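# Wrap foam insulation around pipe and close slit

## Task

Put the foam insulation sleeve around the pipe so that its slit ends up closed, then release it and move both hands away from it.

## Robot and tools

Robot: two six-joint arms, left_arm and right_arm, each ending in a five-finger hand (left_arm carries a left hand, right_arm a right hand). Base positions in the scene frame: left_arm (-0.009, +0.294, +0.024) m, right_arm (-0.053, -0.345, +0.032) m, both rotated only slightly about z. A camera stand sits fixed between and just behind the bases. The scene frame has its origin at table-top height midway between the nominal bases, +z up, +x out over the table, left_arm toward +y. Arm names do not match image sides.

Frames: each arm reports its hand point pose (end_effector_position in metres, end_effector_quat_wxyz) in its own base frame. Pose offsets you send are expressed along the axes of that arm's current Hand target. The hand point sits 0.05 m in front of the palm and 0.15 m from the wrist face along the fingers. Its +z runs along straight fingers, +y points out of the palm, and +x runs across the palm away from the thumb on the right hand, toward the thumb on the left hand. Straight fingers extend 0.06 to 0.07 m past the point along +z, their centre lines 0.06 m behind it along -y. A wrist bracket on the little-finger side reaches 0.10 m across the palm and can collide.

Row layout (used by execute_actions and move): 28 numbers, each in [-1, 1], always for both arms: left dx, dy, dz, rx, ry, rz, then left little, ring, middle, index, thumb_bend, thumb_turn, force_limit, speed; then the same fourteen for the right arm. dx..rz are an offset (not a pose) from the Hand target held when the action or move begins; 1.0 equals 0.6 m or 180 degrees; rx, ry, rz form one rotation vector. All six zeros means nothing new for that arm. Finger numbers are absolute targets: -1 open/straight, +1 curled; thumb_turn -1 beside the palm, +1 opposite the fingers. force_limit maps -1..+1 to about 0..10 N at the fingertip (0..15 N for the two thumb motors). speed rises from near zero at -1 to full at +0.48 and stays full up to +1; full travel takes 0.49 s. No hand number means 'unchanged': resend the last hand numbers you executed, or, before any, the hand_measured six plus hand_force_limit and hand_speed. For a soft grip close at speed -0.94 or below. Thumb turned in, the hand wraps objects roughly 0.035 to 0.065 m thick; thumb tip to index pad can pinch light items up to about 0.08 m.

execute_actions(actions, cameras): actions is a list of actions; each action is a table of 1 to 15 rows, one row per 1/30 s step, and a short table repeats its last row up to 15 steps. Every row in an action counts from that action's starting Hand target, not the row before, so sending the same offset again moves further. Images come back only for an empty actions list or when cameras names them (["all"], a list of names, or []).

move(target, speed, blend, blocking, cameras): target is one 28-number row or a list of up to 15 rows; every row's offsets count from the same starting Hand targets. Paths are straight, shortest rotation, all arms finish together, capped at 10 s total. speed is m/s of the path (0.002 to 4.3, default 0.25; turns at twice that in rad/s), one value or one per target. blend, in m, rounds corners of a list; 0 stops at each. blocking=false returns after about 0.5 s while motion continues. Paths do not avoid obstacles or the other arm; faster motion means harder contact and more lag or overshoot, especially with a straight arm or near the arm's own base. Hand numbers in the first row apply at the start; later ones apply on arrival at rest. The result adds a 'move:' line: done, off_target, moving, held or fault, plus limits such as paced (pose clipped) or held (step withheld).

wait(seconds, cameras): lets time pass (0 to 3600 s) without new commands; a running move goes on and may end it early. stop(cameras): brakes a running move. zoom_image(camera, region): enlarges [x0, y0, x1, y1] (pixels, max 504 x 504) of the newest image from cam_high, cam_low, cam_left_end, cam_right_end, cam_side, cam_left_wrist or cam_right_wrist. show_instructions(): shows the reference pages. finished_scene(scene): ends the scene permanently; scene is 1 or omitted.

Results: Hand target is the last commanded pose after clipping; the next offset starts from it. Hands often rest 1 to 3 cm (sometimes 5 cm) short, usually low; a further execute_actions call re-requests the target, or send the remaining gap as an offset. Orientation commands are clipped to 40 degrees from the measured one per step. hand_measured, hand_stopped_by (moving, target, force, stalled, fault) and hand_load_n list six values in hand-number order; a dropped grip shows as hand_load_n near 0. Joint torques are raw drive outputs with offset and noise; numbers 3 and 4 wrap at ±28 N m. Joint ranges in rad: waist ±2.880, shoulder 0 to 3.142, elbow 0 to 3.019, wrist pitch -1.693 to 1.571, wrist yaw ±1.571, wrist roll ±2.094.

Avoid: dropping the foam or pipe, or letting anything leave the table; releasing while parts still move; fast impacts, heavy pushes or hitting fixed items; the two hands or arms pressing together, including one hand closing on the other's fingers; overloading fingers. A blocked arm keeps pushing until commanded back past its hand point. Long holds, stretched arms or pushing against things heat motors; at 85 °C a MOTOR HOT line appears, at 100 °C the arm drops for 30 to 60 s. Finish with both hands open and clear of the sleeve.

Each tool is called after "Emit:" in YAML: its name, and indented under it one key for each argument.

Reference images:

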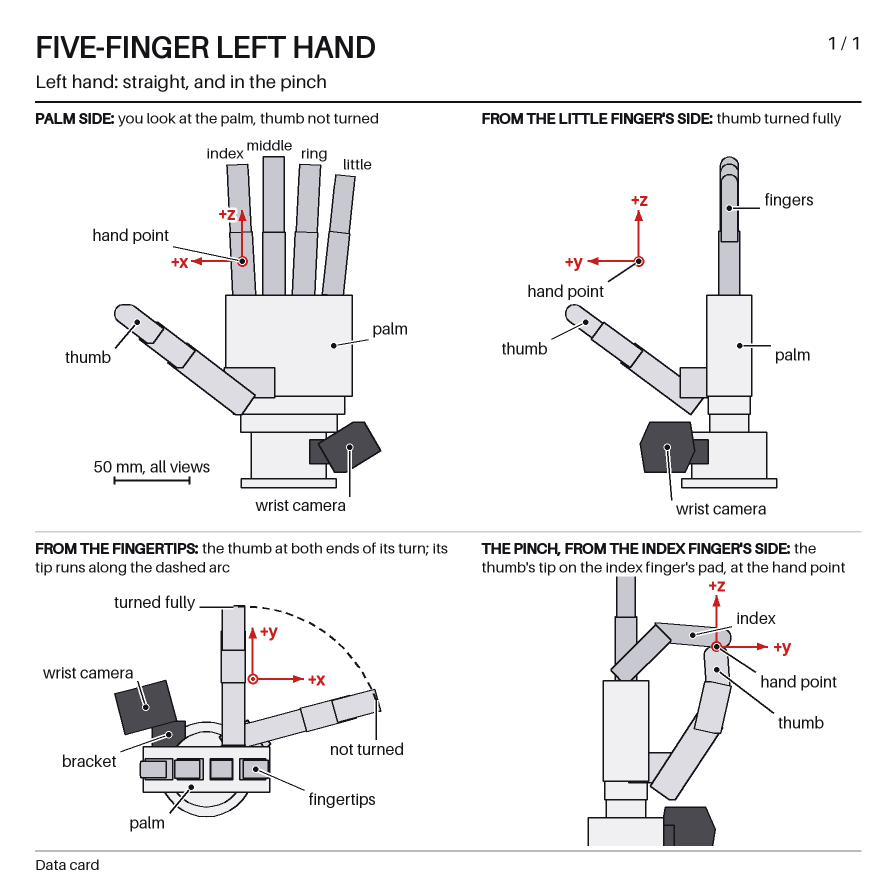

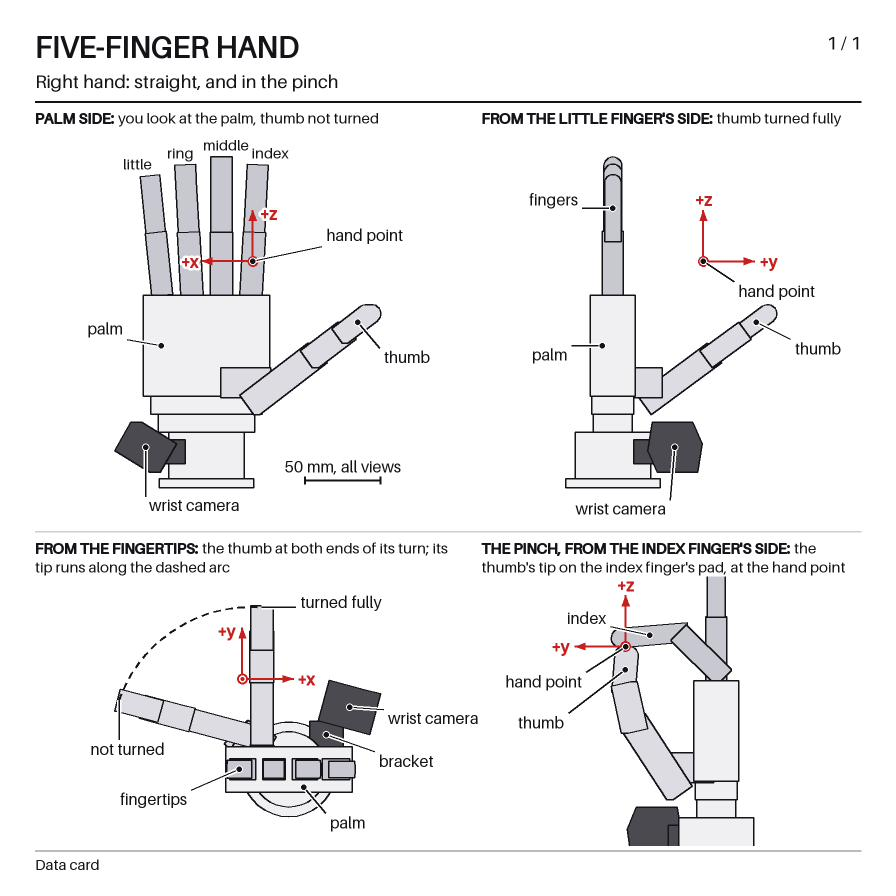

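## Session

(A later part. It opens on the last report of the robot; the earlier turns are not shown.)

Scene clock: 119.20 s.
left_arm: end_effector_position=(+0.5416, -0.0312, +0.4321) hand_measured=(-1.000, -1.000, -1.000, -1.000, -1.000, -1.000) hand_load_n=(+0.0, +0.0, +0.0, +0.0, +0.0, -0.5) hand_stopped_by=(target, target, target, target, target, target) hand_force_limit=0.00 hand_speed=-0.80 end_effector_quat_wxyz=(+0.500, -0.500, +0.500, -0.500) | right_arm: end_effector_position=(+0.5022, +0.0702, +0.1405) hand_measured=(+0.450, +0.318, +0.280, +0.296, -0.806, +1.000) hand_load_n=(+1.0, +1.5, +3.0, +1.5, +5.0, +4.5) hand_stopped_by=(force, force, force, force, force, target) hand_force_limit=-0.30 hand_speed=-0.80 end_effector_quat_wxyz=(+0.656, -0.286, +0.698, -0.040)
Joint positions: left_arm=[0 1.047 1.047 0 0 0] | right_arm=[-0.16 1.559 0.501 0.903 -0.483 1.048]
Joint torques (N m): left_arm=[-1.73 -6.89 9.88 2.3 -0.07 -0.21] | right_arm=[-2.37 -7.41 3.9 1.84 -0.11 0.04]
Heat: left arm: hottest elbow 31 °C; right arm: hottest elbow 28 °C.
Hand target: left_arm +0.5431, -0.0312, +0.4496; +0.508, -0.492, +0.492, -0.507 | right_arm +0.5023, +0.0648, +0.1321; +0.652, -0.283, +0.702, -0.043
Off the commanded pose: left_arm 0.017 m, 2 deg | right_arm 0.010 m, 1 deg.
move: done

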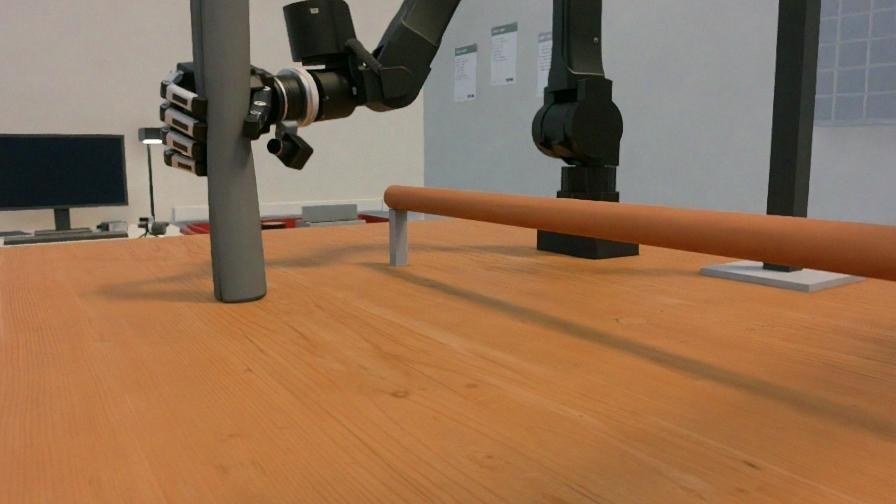

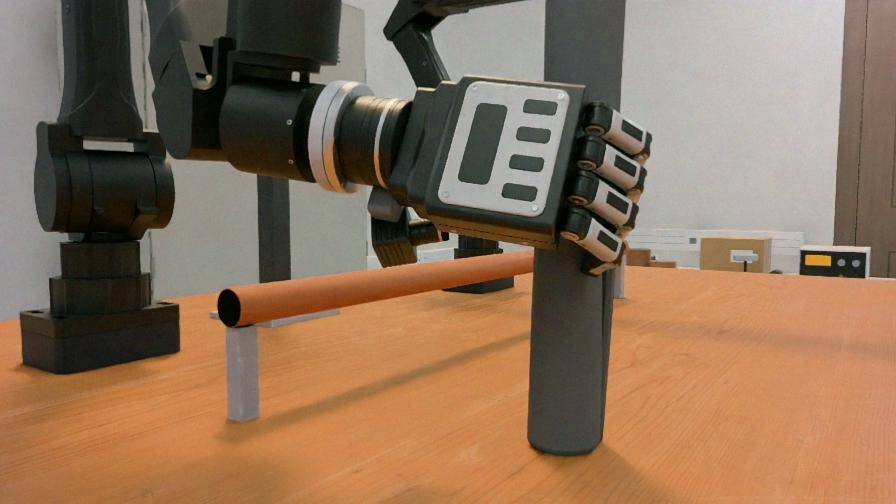

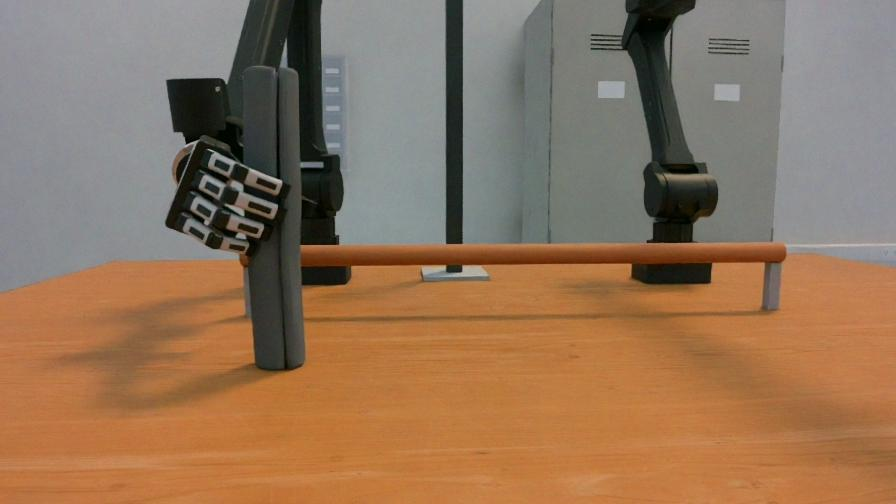

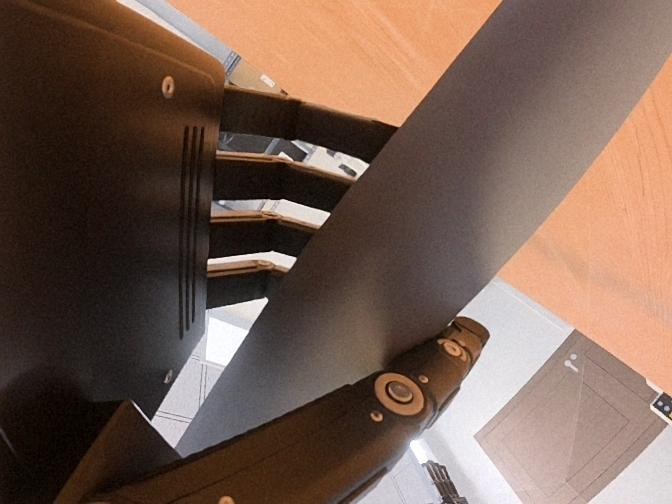

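Emit:
move:
  target:
    - [0,0,0,0,0,0,-1,-1,-1,-1,-1,-1,0,-0.8,-0.0104,-0.0050,-0.0017,0,0,0,0.8,0.8,0.8,0.8,-0.2,1,-0.3,-0.8]
    - [0,0,0,0,0,0,-1,-1,-1,-1,-1,-1,0,-0.8,-0.0104,-0.0050,-0.0017,0,0,0,-0.3,-0.3,-0.3,-0.3,-0.2,1,-0.3,-0.88]
  speed: 0.02
  cameras: ["cam_high","cam_left_end","cam_right_end","cam_side"]

Scene clock: 122.43 s.
left_arm: end_effector_position=(+0.5416, -0.0312, +0.4321) hand_measured=(-1.000, -1.000, -1.000, -1.000, -1.000, -1.000) hand_load_n=(+0.0, +0.0, +0.0, +0.0, +0.0, +0.0) hand_stopped_by=(target, target, target, target, target, target) hand_force_limit=0.00 hand_speed=-0.80 end_effector_quat_wxyz=(+0.500, -0.500, +0.500, -0.500) | right_arm: end_effector_position=(+0.5019, +0.0702, +0.1387) hand_measured=(-0.300, -0.300, -0.300, -0.300, -0.804, +1.000) hand_load_n=(+0.0, +0.0, +0.0, -0.5, +0.0, -0.5) hand_stopped_by=(target, target, target, target, force, target) hand_force_limit=-0.30 hand_speed=-0.88 end_effector_quat_wxyz=(+0.653, -0.285, +0.701, -0.038)
Joint positions: left_arm=[0 1.047 1.047 0 0 0] | right_arm=[-0.16 1.559 0.501 0.894 -0.483 1.049]
Joint torques (N m): left_arm=[-1.67 -7.12 9.95 2.33 -0.07 -0.2] | right_arm=[-2.2 -8.94 4.31 1.02 -0.08 0.01]
Heat: left arm: hottest elbow 31 °C; right arm: hottest elbow 28 °C.
Hand target: left_arm +0.5431, -0.0312, +0.4496; +0.508, -0.492, +0.492, -0.507 | right_arm +0.5024, +0.0648, +0.1392; +0.652, -0.283, +0.702, -0.043
Off the commanded pose: left_arm 0.017 m, 2 deg | right_arm 0.005 m, 1 deg.
move: done

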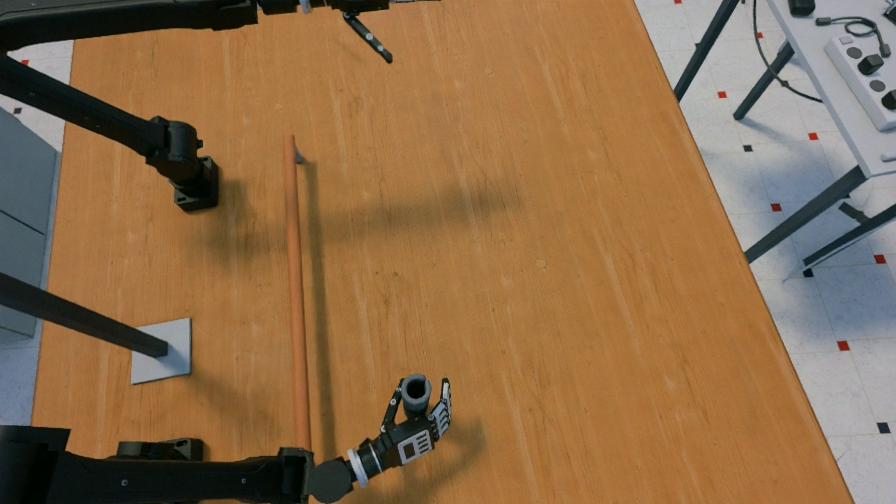

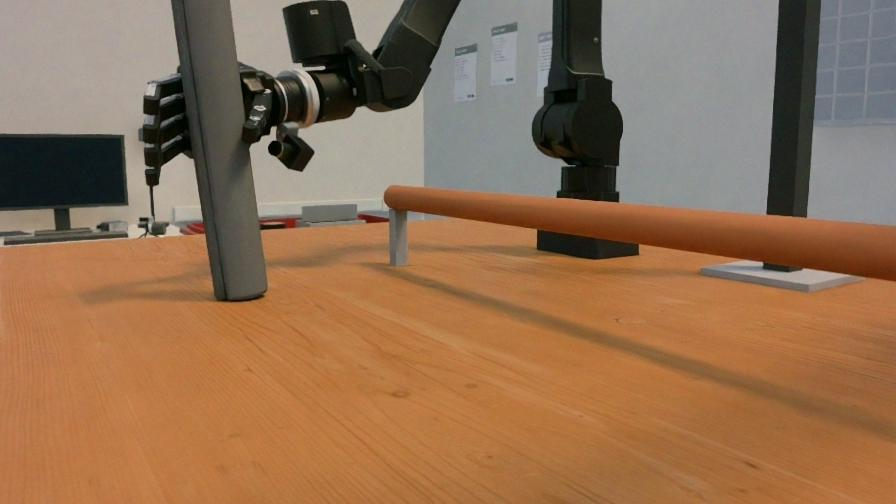

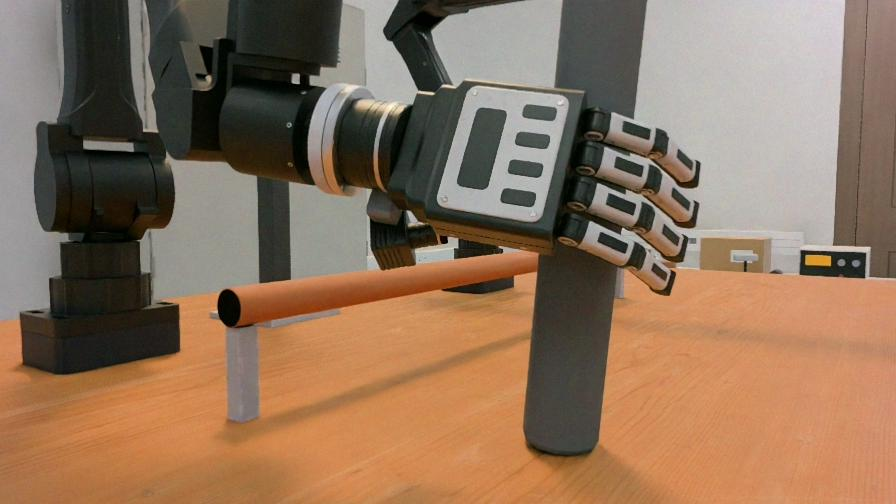

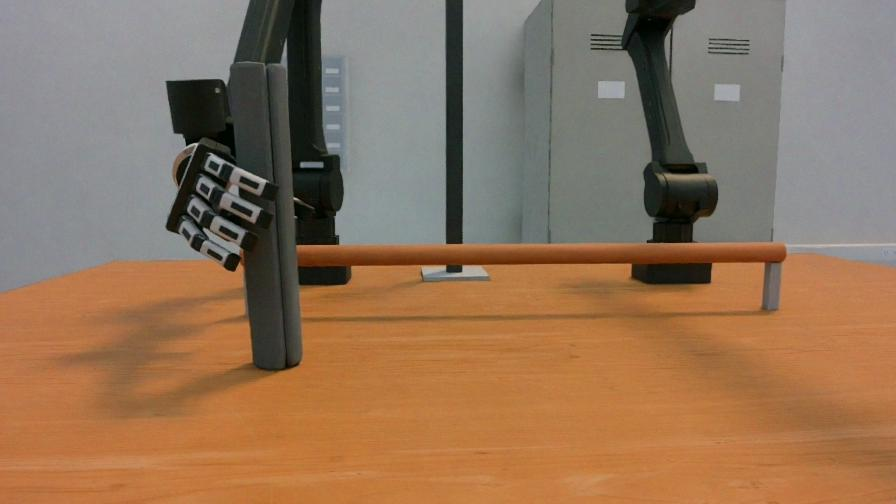

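Emit:
execute_actions:
  actions:
    - [[0,0,0,0,0,0,-1,-1,-1,-1,-1,-1,0,-0.8,0,0,0,0,0,0,-0.5,-0.5,-0.5,-0.5,-1,1,-0.3,-0.93]]
    - [[0,0,0,0,0,0,-1,-1,-1,-1,-1,-1,0,-0.8,0,0,0,0,0,0,-0.5,-0.5,-0.5,-0.5,-1,1,-0.3,-0.93]]
  cameras: ["cam_high","cam_left_end","cam_right_end","cam_side"]

Scene clock: 125.03 s.
left_arm: end_effector_position=(+0.5416, -0.0312, +0.4321) hand_measured=(-1.000, -1.000, -1.000, -1.000, -1.000, -1.000) hand_load_n=(+0.0, +0.0, +0.0, +0.0, +0.5, -0.5) hand_stopped_by=(target, target, target, target, target, target) hand_force_limit=0.00 hand_speed=-0.80 end_effector_quat_wxyz=(+0.500, -0.500, +0.500, -0.500) | right_arm: end_effector_position=(+0.5019, +0.0702, +0.1387) hand_measured=(-0.500, -0.500, -0.500, -0.500, -1.000, +1.000) hand_load_n=(+0.0, +0.0, +0.0, +0.0, +0.0, +0.0) hand_stopped_by=(target, target, target, target, target, target) hand_force_limit=-0.30 hand_speed=-0.93 end_effector_quat_wxyz=(+0.653, -0.285, +0.701, -0.038)
Joint positions: left_arm=[0 1.047 1.047 0 0 0] | right_arm=[-0.16 1.559 0.501 0.894 -0.483 1.049]
Joint torques (N m): left_arm=[-1.73 -7 9.95 2.33 -0.07 -0.19] | right_arm=[-1.79 -9 4.34 1.06 -0.12 0.05]
Heat: left arm: hottest elbow 31 °C; right arm: hottest elbow 28 °C.
Hand target: left_arm +0.5431, -0.0312, +0.4496; +0.508, -0.492, +0.492, -0.507 | right_arm +0.5024, +0.0648, +0.1392; +0.652, -0.283, +0.702, -0.043
Off the commanded pose: left_arm 0.017 m, 2 deg | right_arm 0.005 m, 1 deg.

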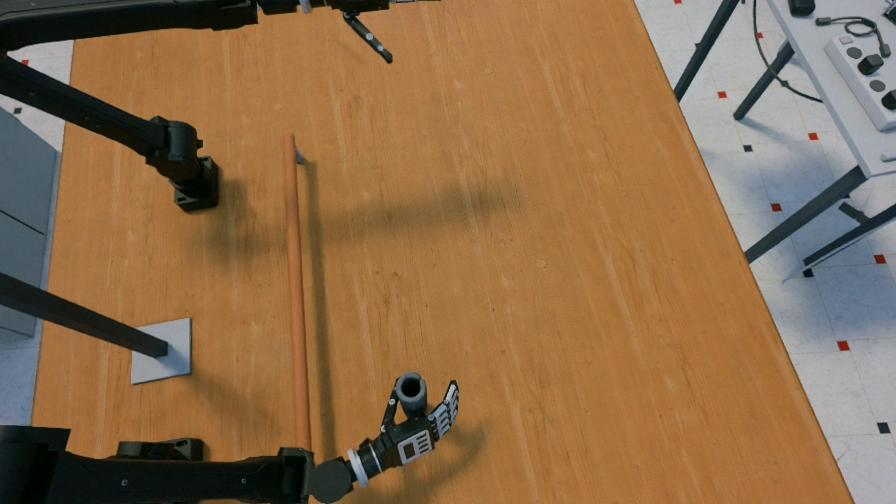

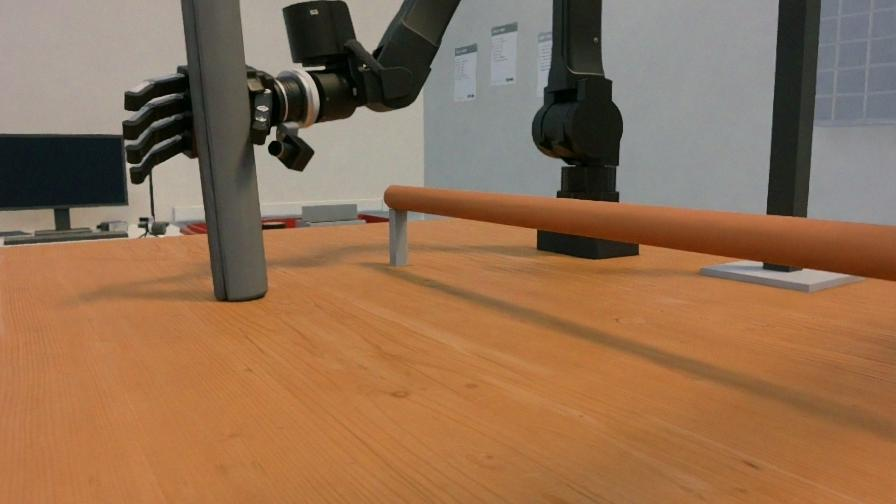

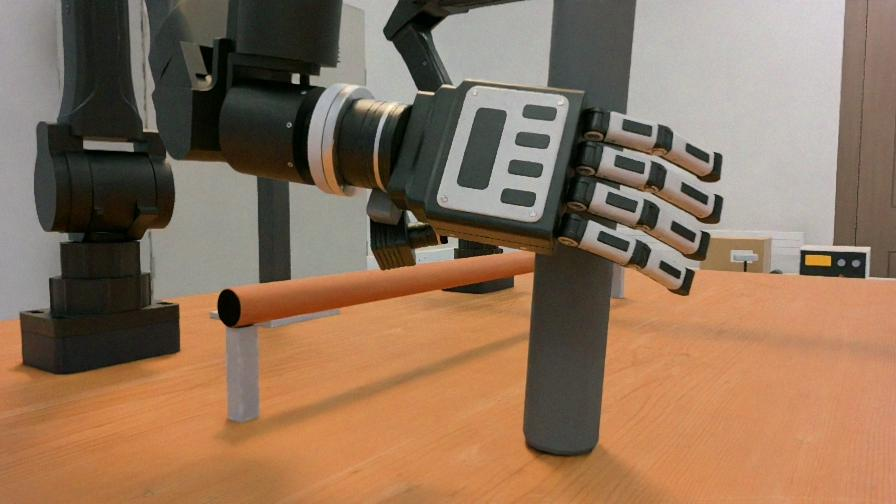

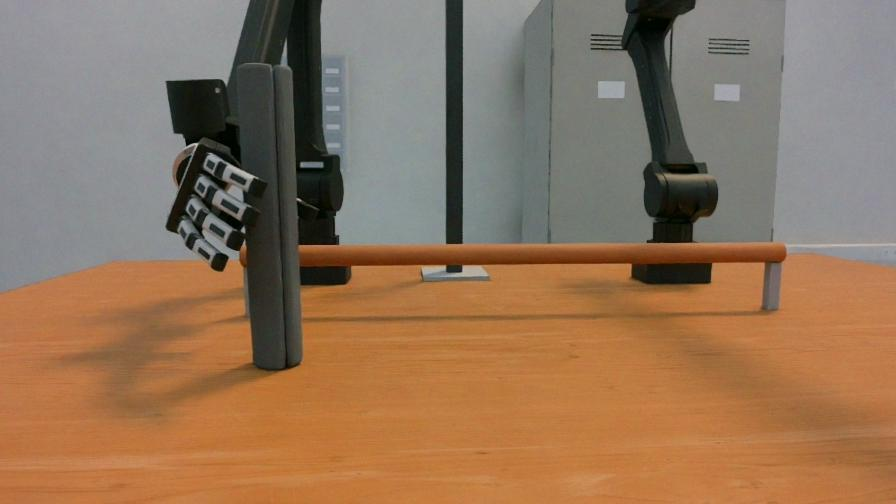

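Emit:
move:
  target: [0,0,0,0,0,0,-1,-1,-1,-1,-1,-1,0,-0.8,0,0.0114,-0.0313,0,0,0,-0.5,-0.5,-0.5,-0.5,-1,1,-0.3,-0.93]
  speed: 0.02
  cameras: ["cam_high","cam_left_end","cam_right_end","cam_side"]

Scene clock: 126.57 s.
left_arm: end_effector_position=(+0.5416, -0.0312, +0.4321) hand_measured=(-1.000, -1.000, -1.000, -1.000, -1.000, -1.000) hand_load_n=(+0.0, -0.5, +0.0, +0.0, +0.0, -0.5) hand_stopped_by=(target, target, target, target, target, target) hand_force_limit=0.00 hand_speed=-0.80 end_effector_quat_wxyz=(+0.500, -0.500, +0.500, -0.500) | right_arm: end_effector_position=(+0.4811, +0.0710, +0.1279) hand_measured=(-0.500, -0.500, -0.500, -0.500, -1.000, +1.000) hand_load_n=(+0.0, +0.0, +0.0, -0.5, +0.0, -0.5) hand_stopped_by=(target, target, target, target, target, target) hand_force_limit=-0.30 hand_speed=-0.93 end_effector_quat_wxyz=(+0.643, -0.284, +0.711, -0.032)
Joint positions: left_arm=[0 1.047 1.047 0 0 0] | right_arm=[-0.169 1.537 0.447 0.894 -0.491 1.049]
Joint torques (N m): left_arm=[-1.96 -7.12 9.95 2.32 -0.07 -0.21] | right_arm=[-2.2 -9.58 4.15 1.65 -0.19 -0.01]
Heat: left arm: hottest elbow 31 °C; right arm: hottest elbow 28 °C.
Hand target: left_arm +0.5431, -0.0312, +0.4496; +0.508, -0.492, +0.492, -0.507 | right_arm +0.4823, +0.0648, +0.1389; +0.652, -0.283, +0.702, -0.043
Off the commanded pose: left_arm 0.017 m, 2 deg | right_arm 0.013 m, 2 deg.
move: off_target (right_arm)

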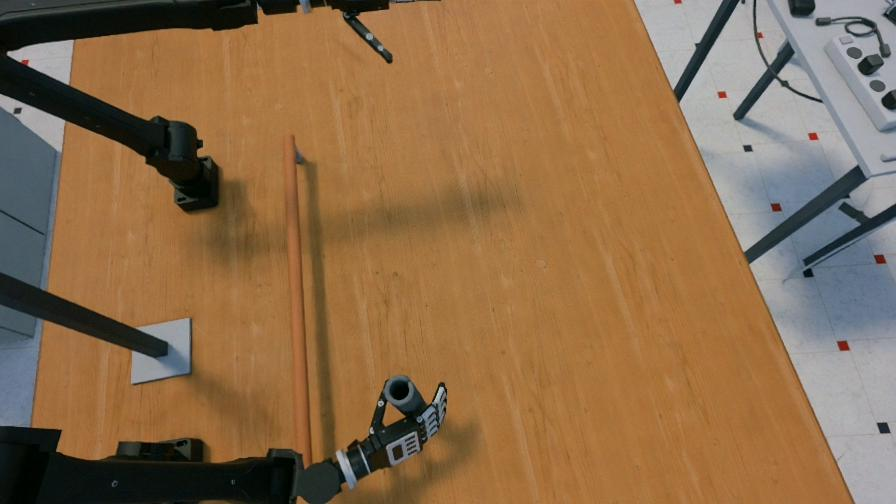

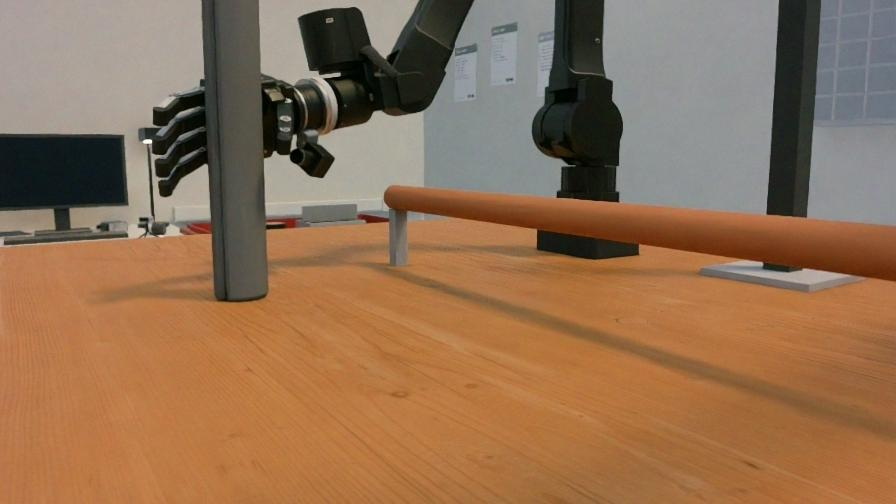

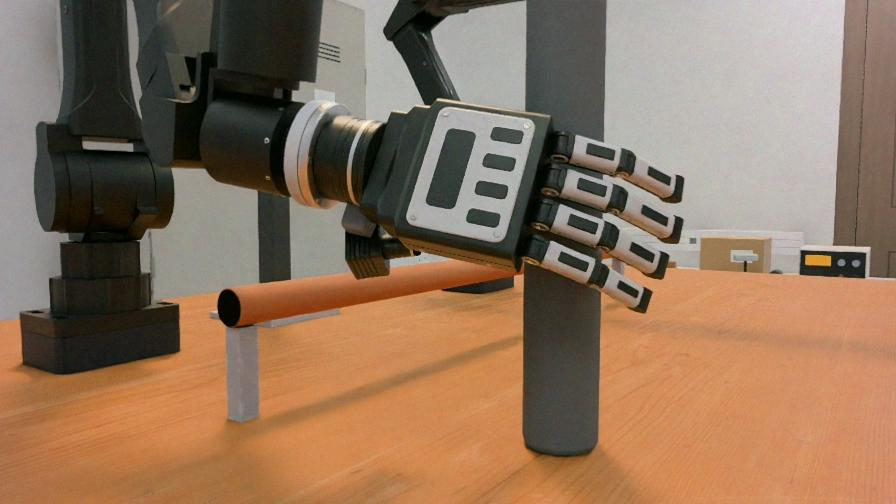

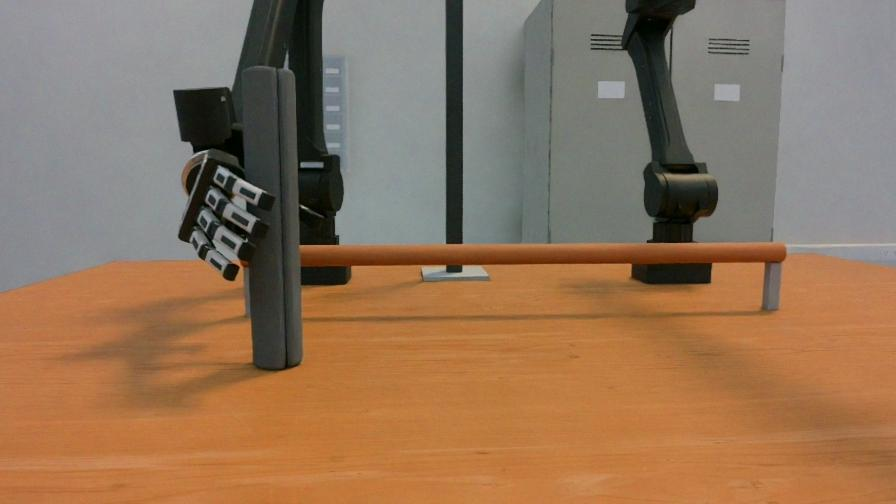

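Emit:
zoom_image:
  camera: "cam_high"
  region: [360, 360, 450, 450]

Scaled by 5.600.

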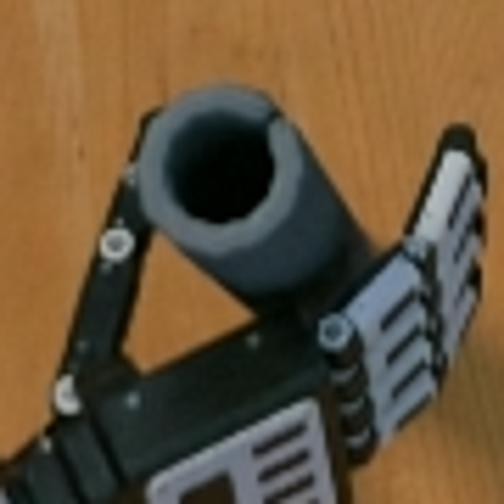

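Emit:
move:
  target:
    - [0,0,0,0,0,0,-1,-1,-1,-1,-1,-1,0,-0.8,0,-0.051,-0.044,0,0,0,-1,-1,-1,-1,-1,1,-0.3,-0.8]
    - [0,0,0,0,0,0,-1,-1,-1,-1,-1,-1,0,-0.8,0,-0.154,-0.127,0,0,0,-1,-1,-1,-1,-1,1,-0.3,-0.8]
  speed: [0.03, 0.06]
  cameras: ["cam_high","cam_left_end","cam_right_end","cam_side"]

Scene clock: 131.17 s.
left_arm: end_effector_position=(+0.5416, -0.0312, +0.4321) hand_measured=(-1.000, -1.000, -1.000, -1.000, -1.000, -1.000) hand_load_n=(+0.0, +0.0, +0.0, -0.5, +0.0, +0.0) hand_stopped_by=(target, target, target, target, target, target) hand_force_limit=0.00 hand_speed=-0.80 end_effector_quat_wxyz=(+0.500, -0.500, +0.500, -0.500) | right_arm: end_effector_position=(+0.4336, -0.0261, +0.1706) hand_measured=(-1.000, -1.000, -1.000, -1.000, -1.000, +1.000) hand_load_n=(+0.0, +0.0, +0.0, +0.0, +0.5, -0.5) hand_stopped_by=(target, target, target, target, target, target) hand_force_limit=-0.30 hand_speed=-0.80 end_effector_quat_wxyz=(+0.641, -0.277, +0.715, -0.024)
Joint positions: left_arm=[0 1.047 1.047 0 0 0] | right_arm=[-0.506 1.334 0.453 0.618 -0.821 0.969]
Joint torques (N m): left_arm=[-1.61 -6.89 9.92 2.3 -0.08 -0.21] | right_arm=[-2.14 -8.23 7.42 0.96 -0.24 0.03]
Heat: left arm: hottest elbow 31 °C; right arm: hottest elbow 28 °C.
Hand target: left_arm +0.5431, -0.0312, +0.4496; +0.508, -0.492, +0.492, -0.507 | right_arm +0.4424, -0.0361, +0.1897; +0.652, -0.283, +0.702, -0.043
Off the commanded pose: left_arm 0.017 m, 2 deg | right_arm 0.023 m, 3 deg.
move: off_target (right_arm)

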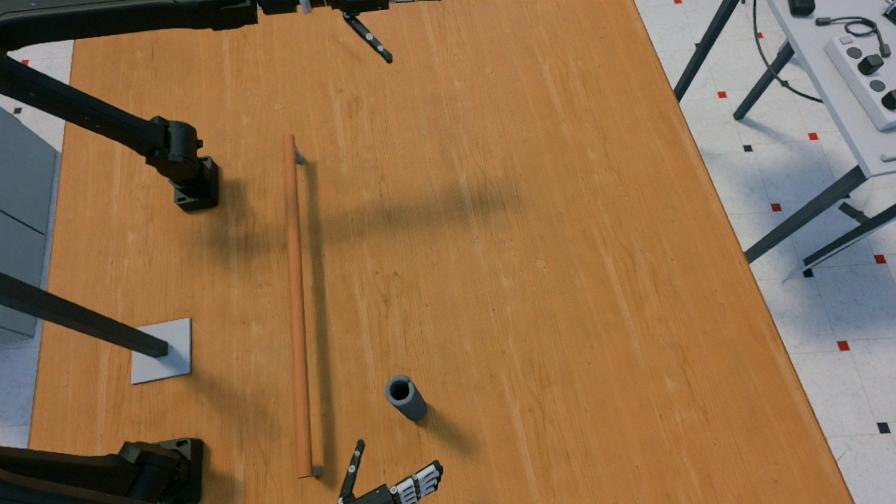

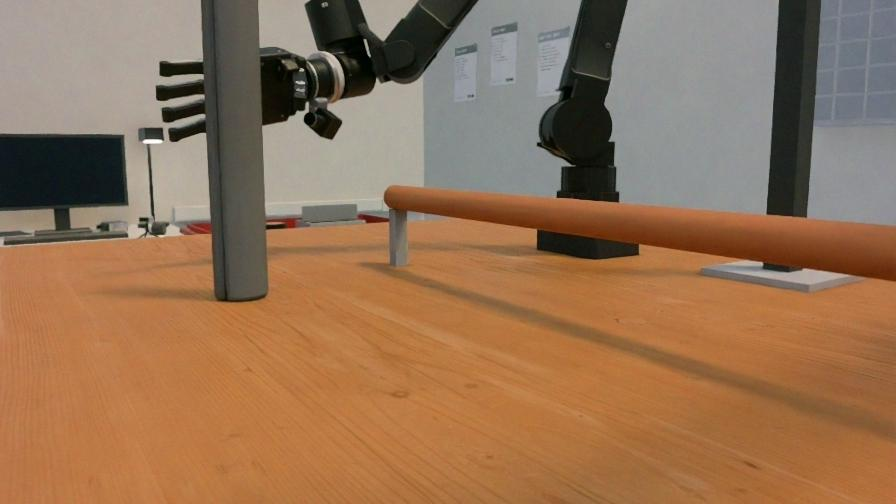

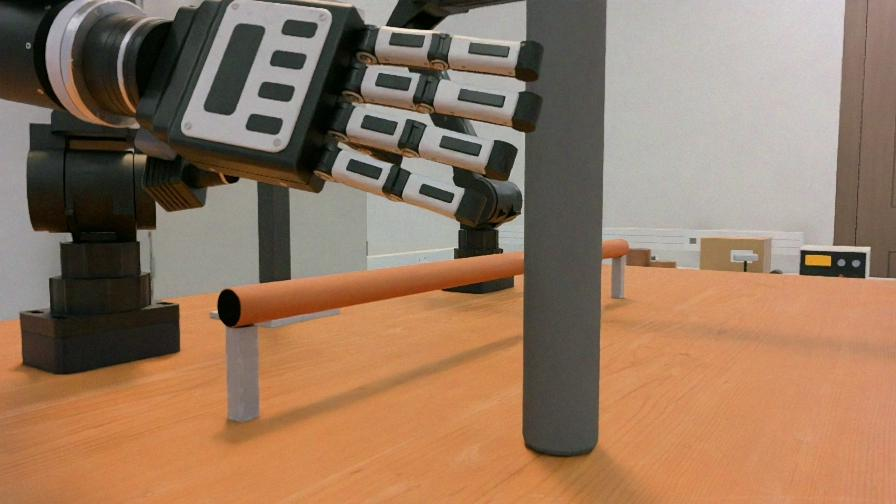

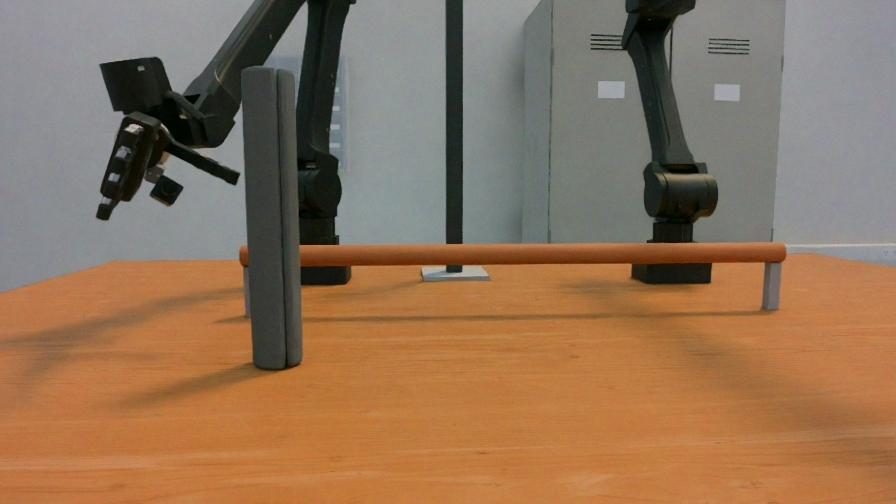

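Emit:
zoom_image:
  camera: "cam_high"
  region: [370, 360, 440, 430]

Emit:
zoom_image:
  camera: "cam_side"
  region: [200, 40, 350, 190]

Scaled by 7.200.

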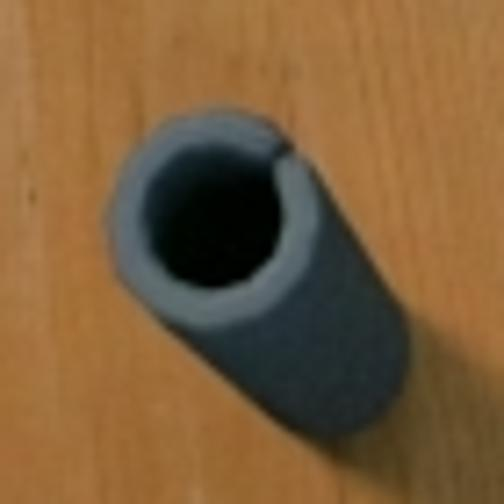

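Scaled by 3.360.

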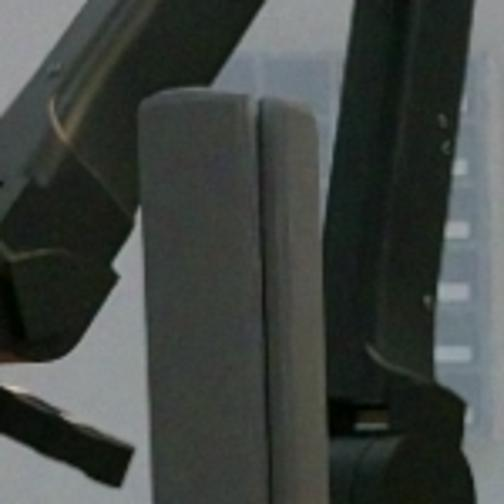

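Emit:
zoom_image:
  camera: "cam_high"
  region: [330, 424, 450, 504]

Scaled by 4.200.

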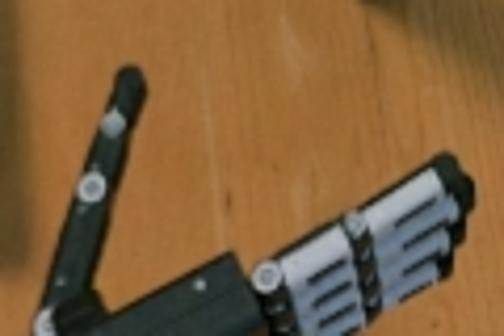

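Emit:
move:
  target: [0,0,0,0,0,0,-1,-1,-1,-1,-1,-1,0,-0.8,0.054,0.043,-0.059,0.1368,-0.0164,0.1503,-1,-1,-1,-1,-1,1,-0.3,-0.8]
  speed: 0.1
  cameras: ["cam_high","cam_left_end","cam_right_end","cam_side"]

Scene clock: 138.27 s.
left_arm: end_effector_position=(+0.5416, -0.0312, +0.4321) hand_measured=(-1.000, -1.000, -1.000, -1.000, -1.000, -1.000) hand_load_n=(+0.0, +0.0, +0.0, +0.0, +0.0, -0.5) hand_stopped_by=(target, target, target, target, target, target) hand_force_limit=0.00 hand_speed=-0.80 end_effector_quat_wxyz=(+0.500, -0.500, +0.500, -0.500) | right_arm: end_effector_position=(+0.4006, -0.0451, +0.1535) hand_measured=(-1.000, -1.000, -1.000, -1.000, -1.000, +1.000) hand_load_n=(+0.0, +0.0, +0.0, +0.0, +0.0, +0.0) hand_stopped_by=(target, target, target, target, target, target) hand_force_limit=-0.30 hand_speed=-0.80 end_effector_quat_wxyz=(+0.703, +0.032, +0.710, -0.036)
Joint positions: left_arm=[0 1.047 1.047 0 0 0] | right_arm=[-0.404 1.613 0.145 1.458 -0.308 1.562]
Joint torques (N m): left_arm=[-1.85 -6.83 9.96 2.35 -0.09 -0.21] | right_arm=[-0.38 -5.77 1.89 2.35 0.18 0.16]
Heat: left arm: hottest elbow 31 °C; right arm: hottest elbow 28 °C.
Hand target: left_arm +0.5431, -0.0312, +0.4496; +0.508, -0.492, +0.492, -0.507 | right_arm +0.4006, -0.0402, +0.1551; +0.706, +0.031, +0.707, -0.030
Off the commanded pose: left_arm 0.017 m, 2 deg | right_arm 0.005 m, 1 deg.
move: done

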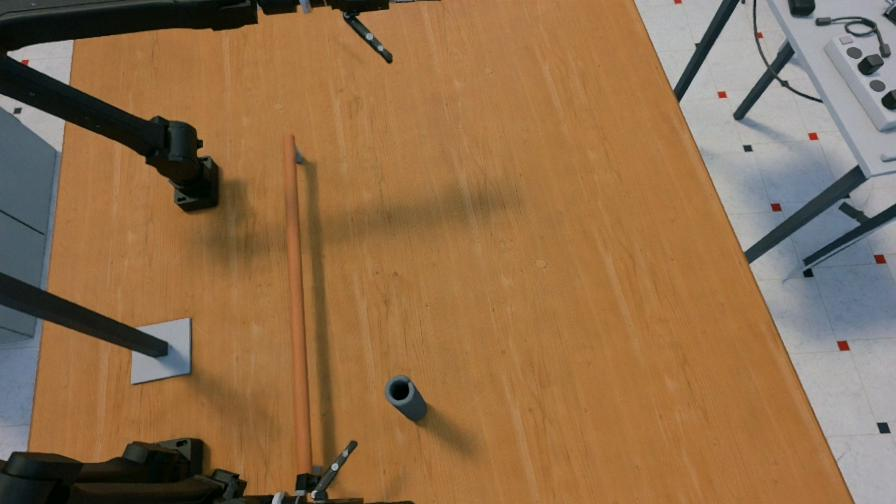

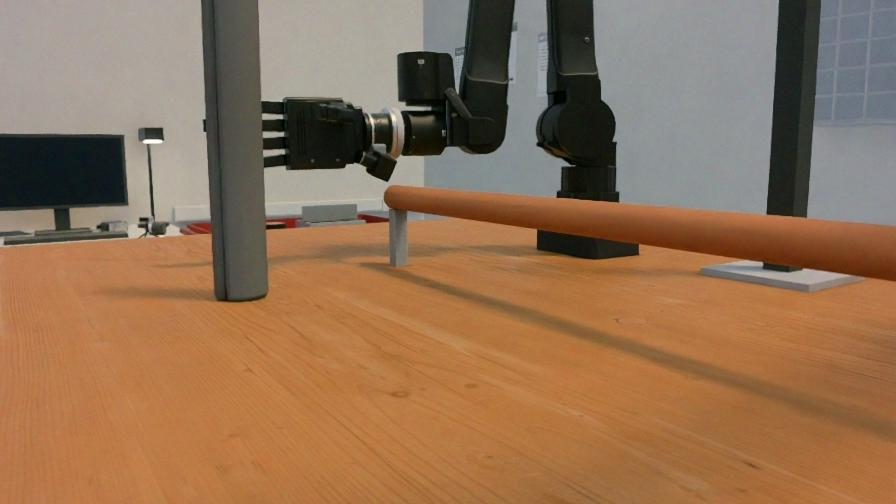

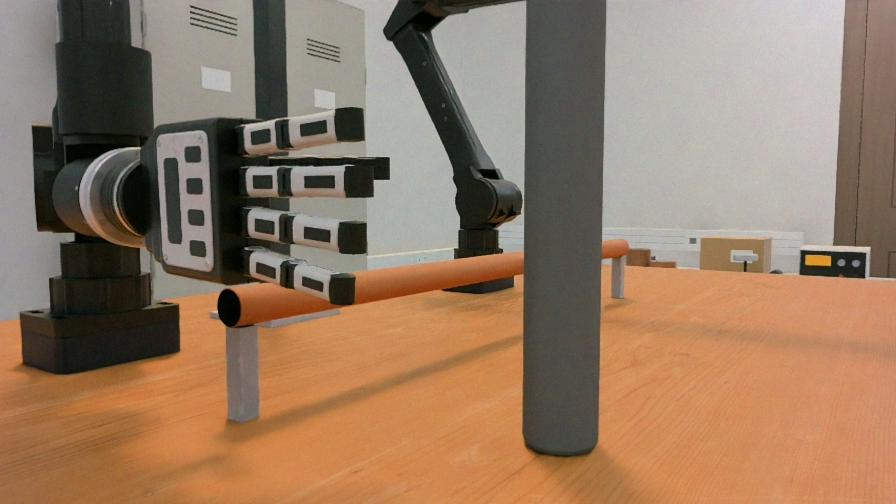

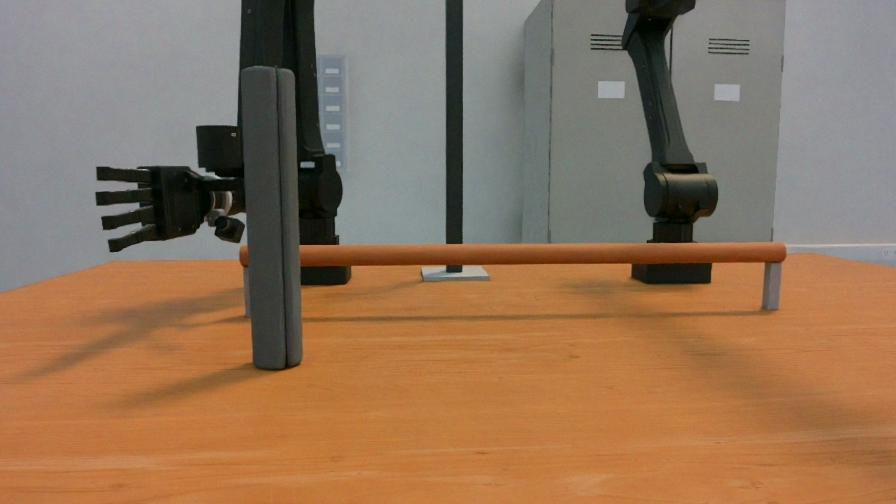

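I'll check the current state before regrasping the standing foam.

Emit:
execute_actions:
  actions: []
  cameras: ["cam_high","cam_side"]

Scene clock: 138.87 s.
left_arm: end_effector_position=(+0.5416, -0.0312, +0.4321) hand_measured=(-1.000, -1.000, -1.000, -1.000, -1.000, -1.000) hand_load_n=(+0.0, +0.0, +0.0, -0.5, +0.0, -0.5) hand_stopped_by=(target, target, target, target, target, target) hand_force_limit=0.00 hand_speed=-0.80 end_effector_quat_wxyz=(+0.500, -0.500, +0.500, -0.500) | right_arm: end_effector_position=(+0.4006, -0.0451, +0.1536) hand_measured=(-1.000, -1.000, -1.000, -1.000, -1.000, +1.000) hand_load_n=(+0.0, +0.0, +0.0, +0.0, +0.0, -0.5) hand_stopped_by=(target, target, target, target, target, target) hand_force_limit=-0.30 hand_speed=-0.80 end_effector_quat_wxyz=(+0.703, +0.032, +0.710, -0.036)
Joint positions: left_arm=[0 1.047 1.047 0 0 0] | right_arm=[-0.404 1.613 0.145 1.458 -0.308 1.562]
Joint velocities: within noise
Joint torques (N m): left_arm=[-1.55 -7 9.99 2.32 -0.06 -0.2] | right_arm=[-0.26 -5.25 1.81 2.28 0.14 0.15]
Motor temperatures (°C): left_arm=[25 25 31 28 23 25] | right_arm=[27 24 28 22 24 26]
Heat: left arm: hottest elbow 31 °C; right arm: hottest elbow 28 °C.
Hand target: left_arm +0.5431, -0.0312, +0.4496; +0.508, -0.492, +0.492, -0.507 | right_arm +0.4006, -0.0402, +0.1550; +0.706, +0.030, +0.707, -0.030
Off the commanded pose: left_arm 0.017 m, 2 deg | right_arm 0.005 m, 1 deg.
Images, in order (width x height): cam_high 896x504, cam_side 896x504.

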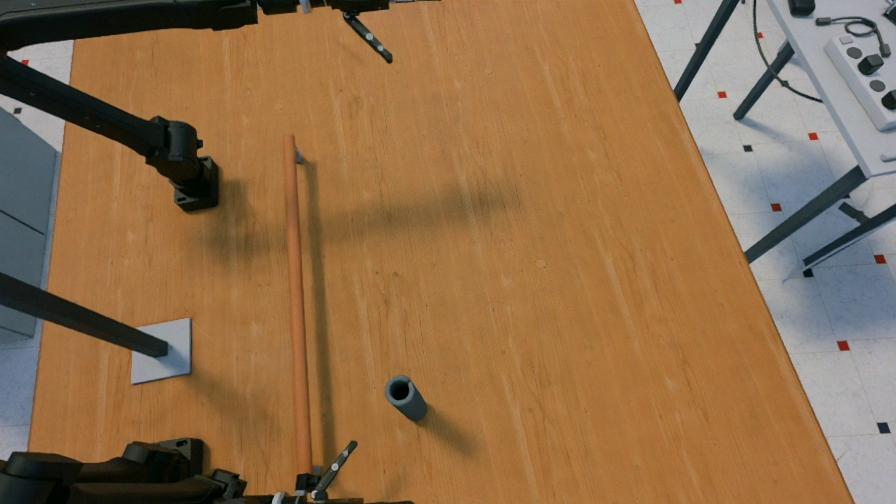

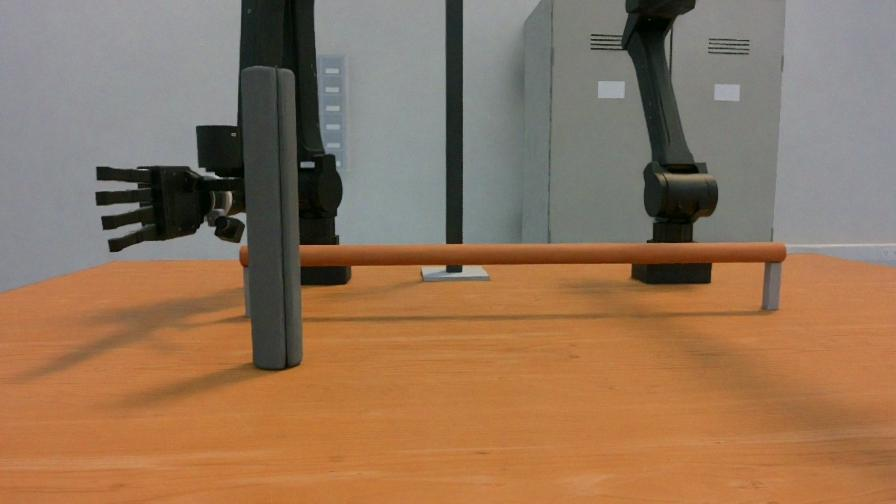

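Emit:
zoom_image:
  camera: "cam_side"
  region: [220, 50, 330, 390]

Emit:
zoom_image:
  camera: "cam_high"
  region: [370, 360, 450, 430]

Scaled by 1.482.

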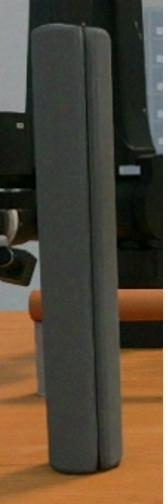

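Scaled by 6.300.

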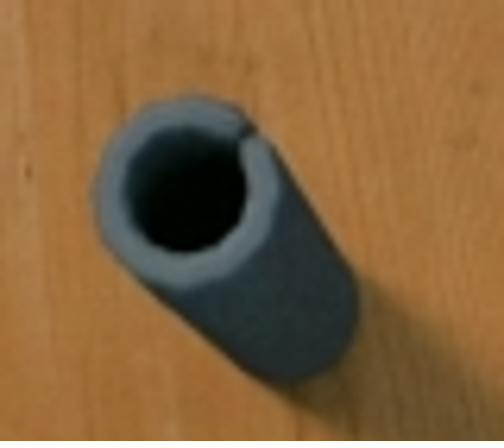

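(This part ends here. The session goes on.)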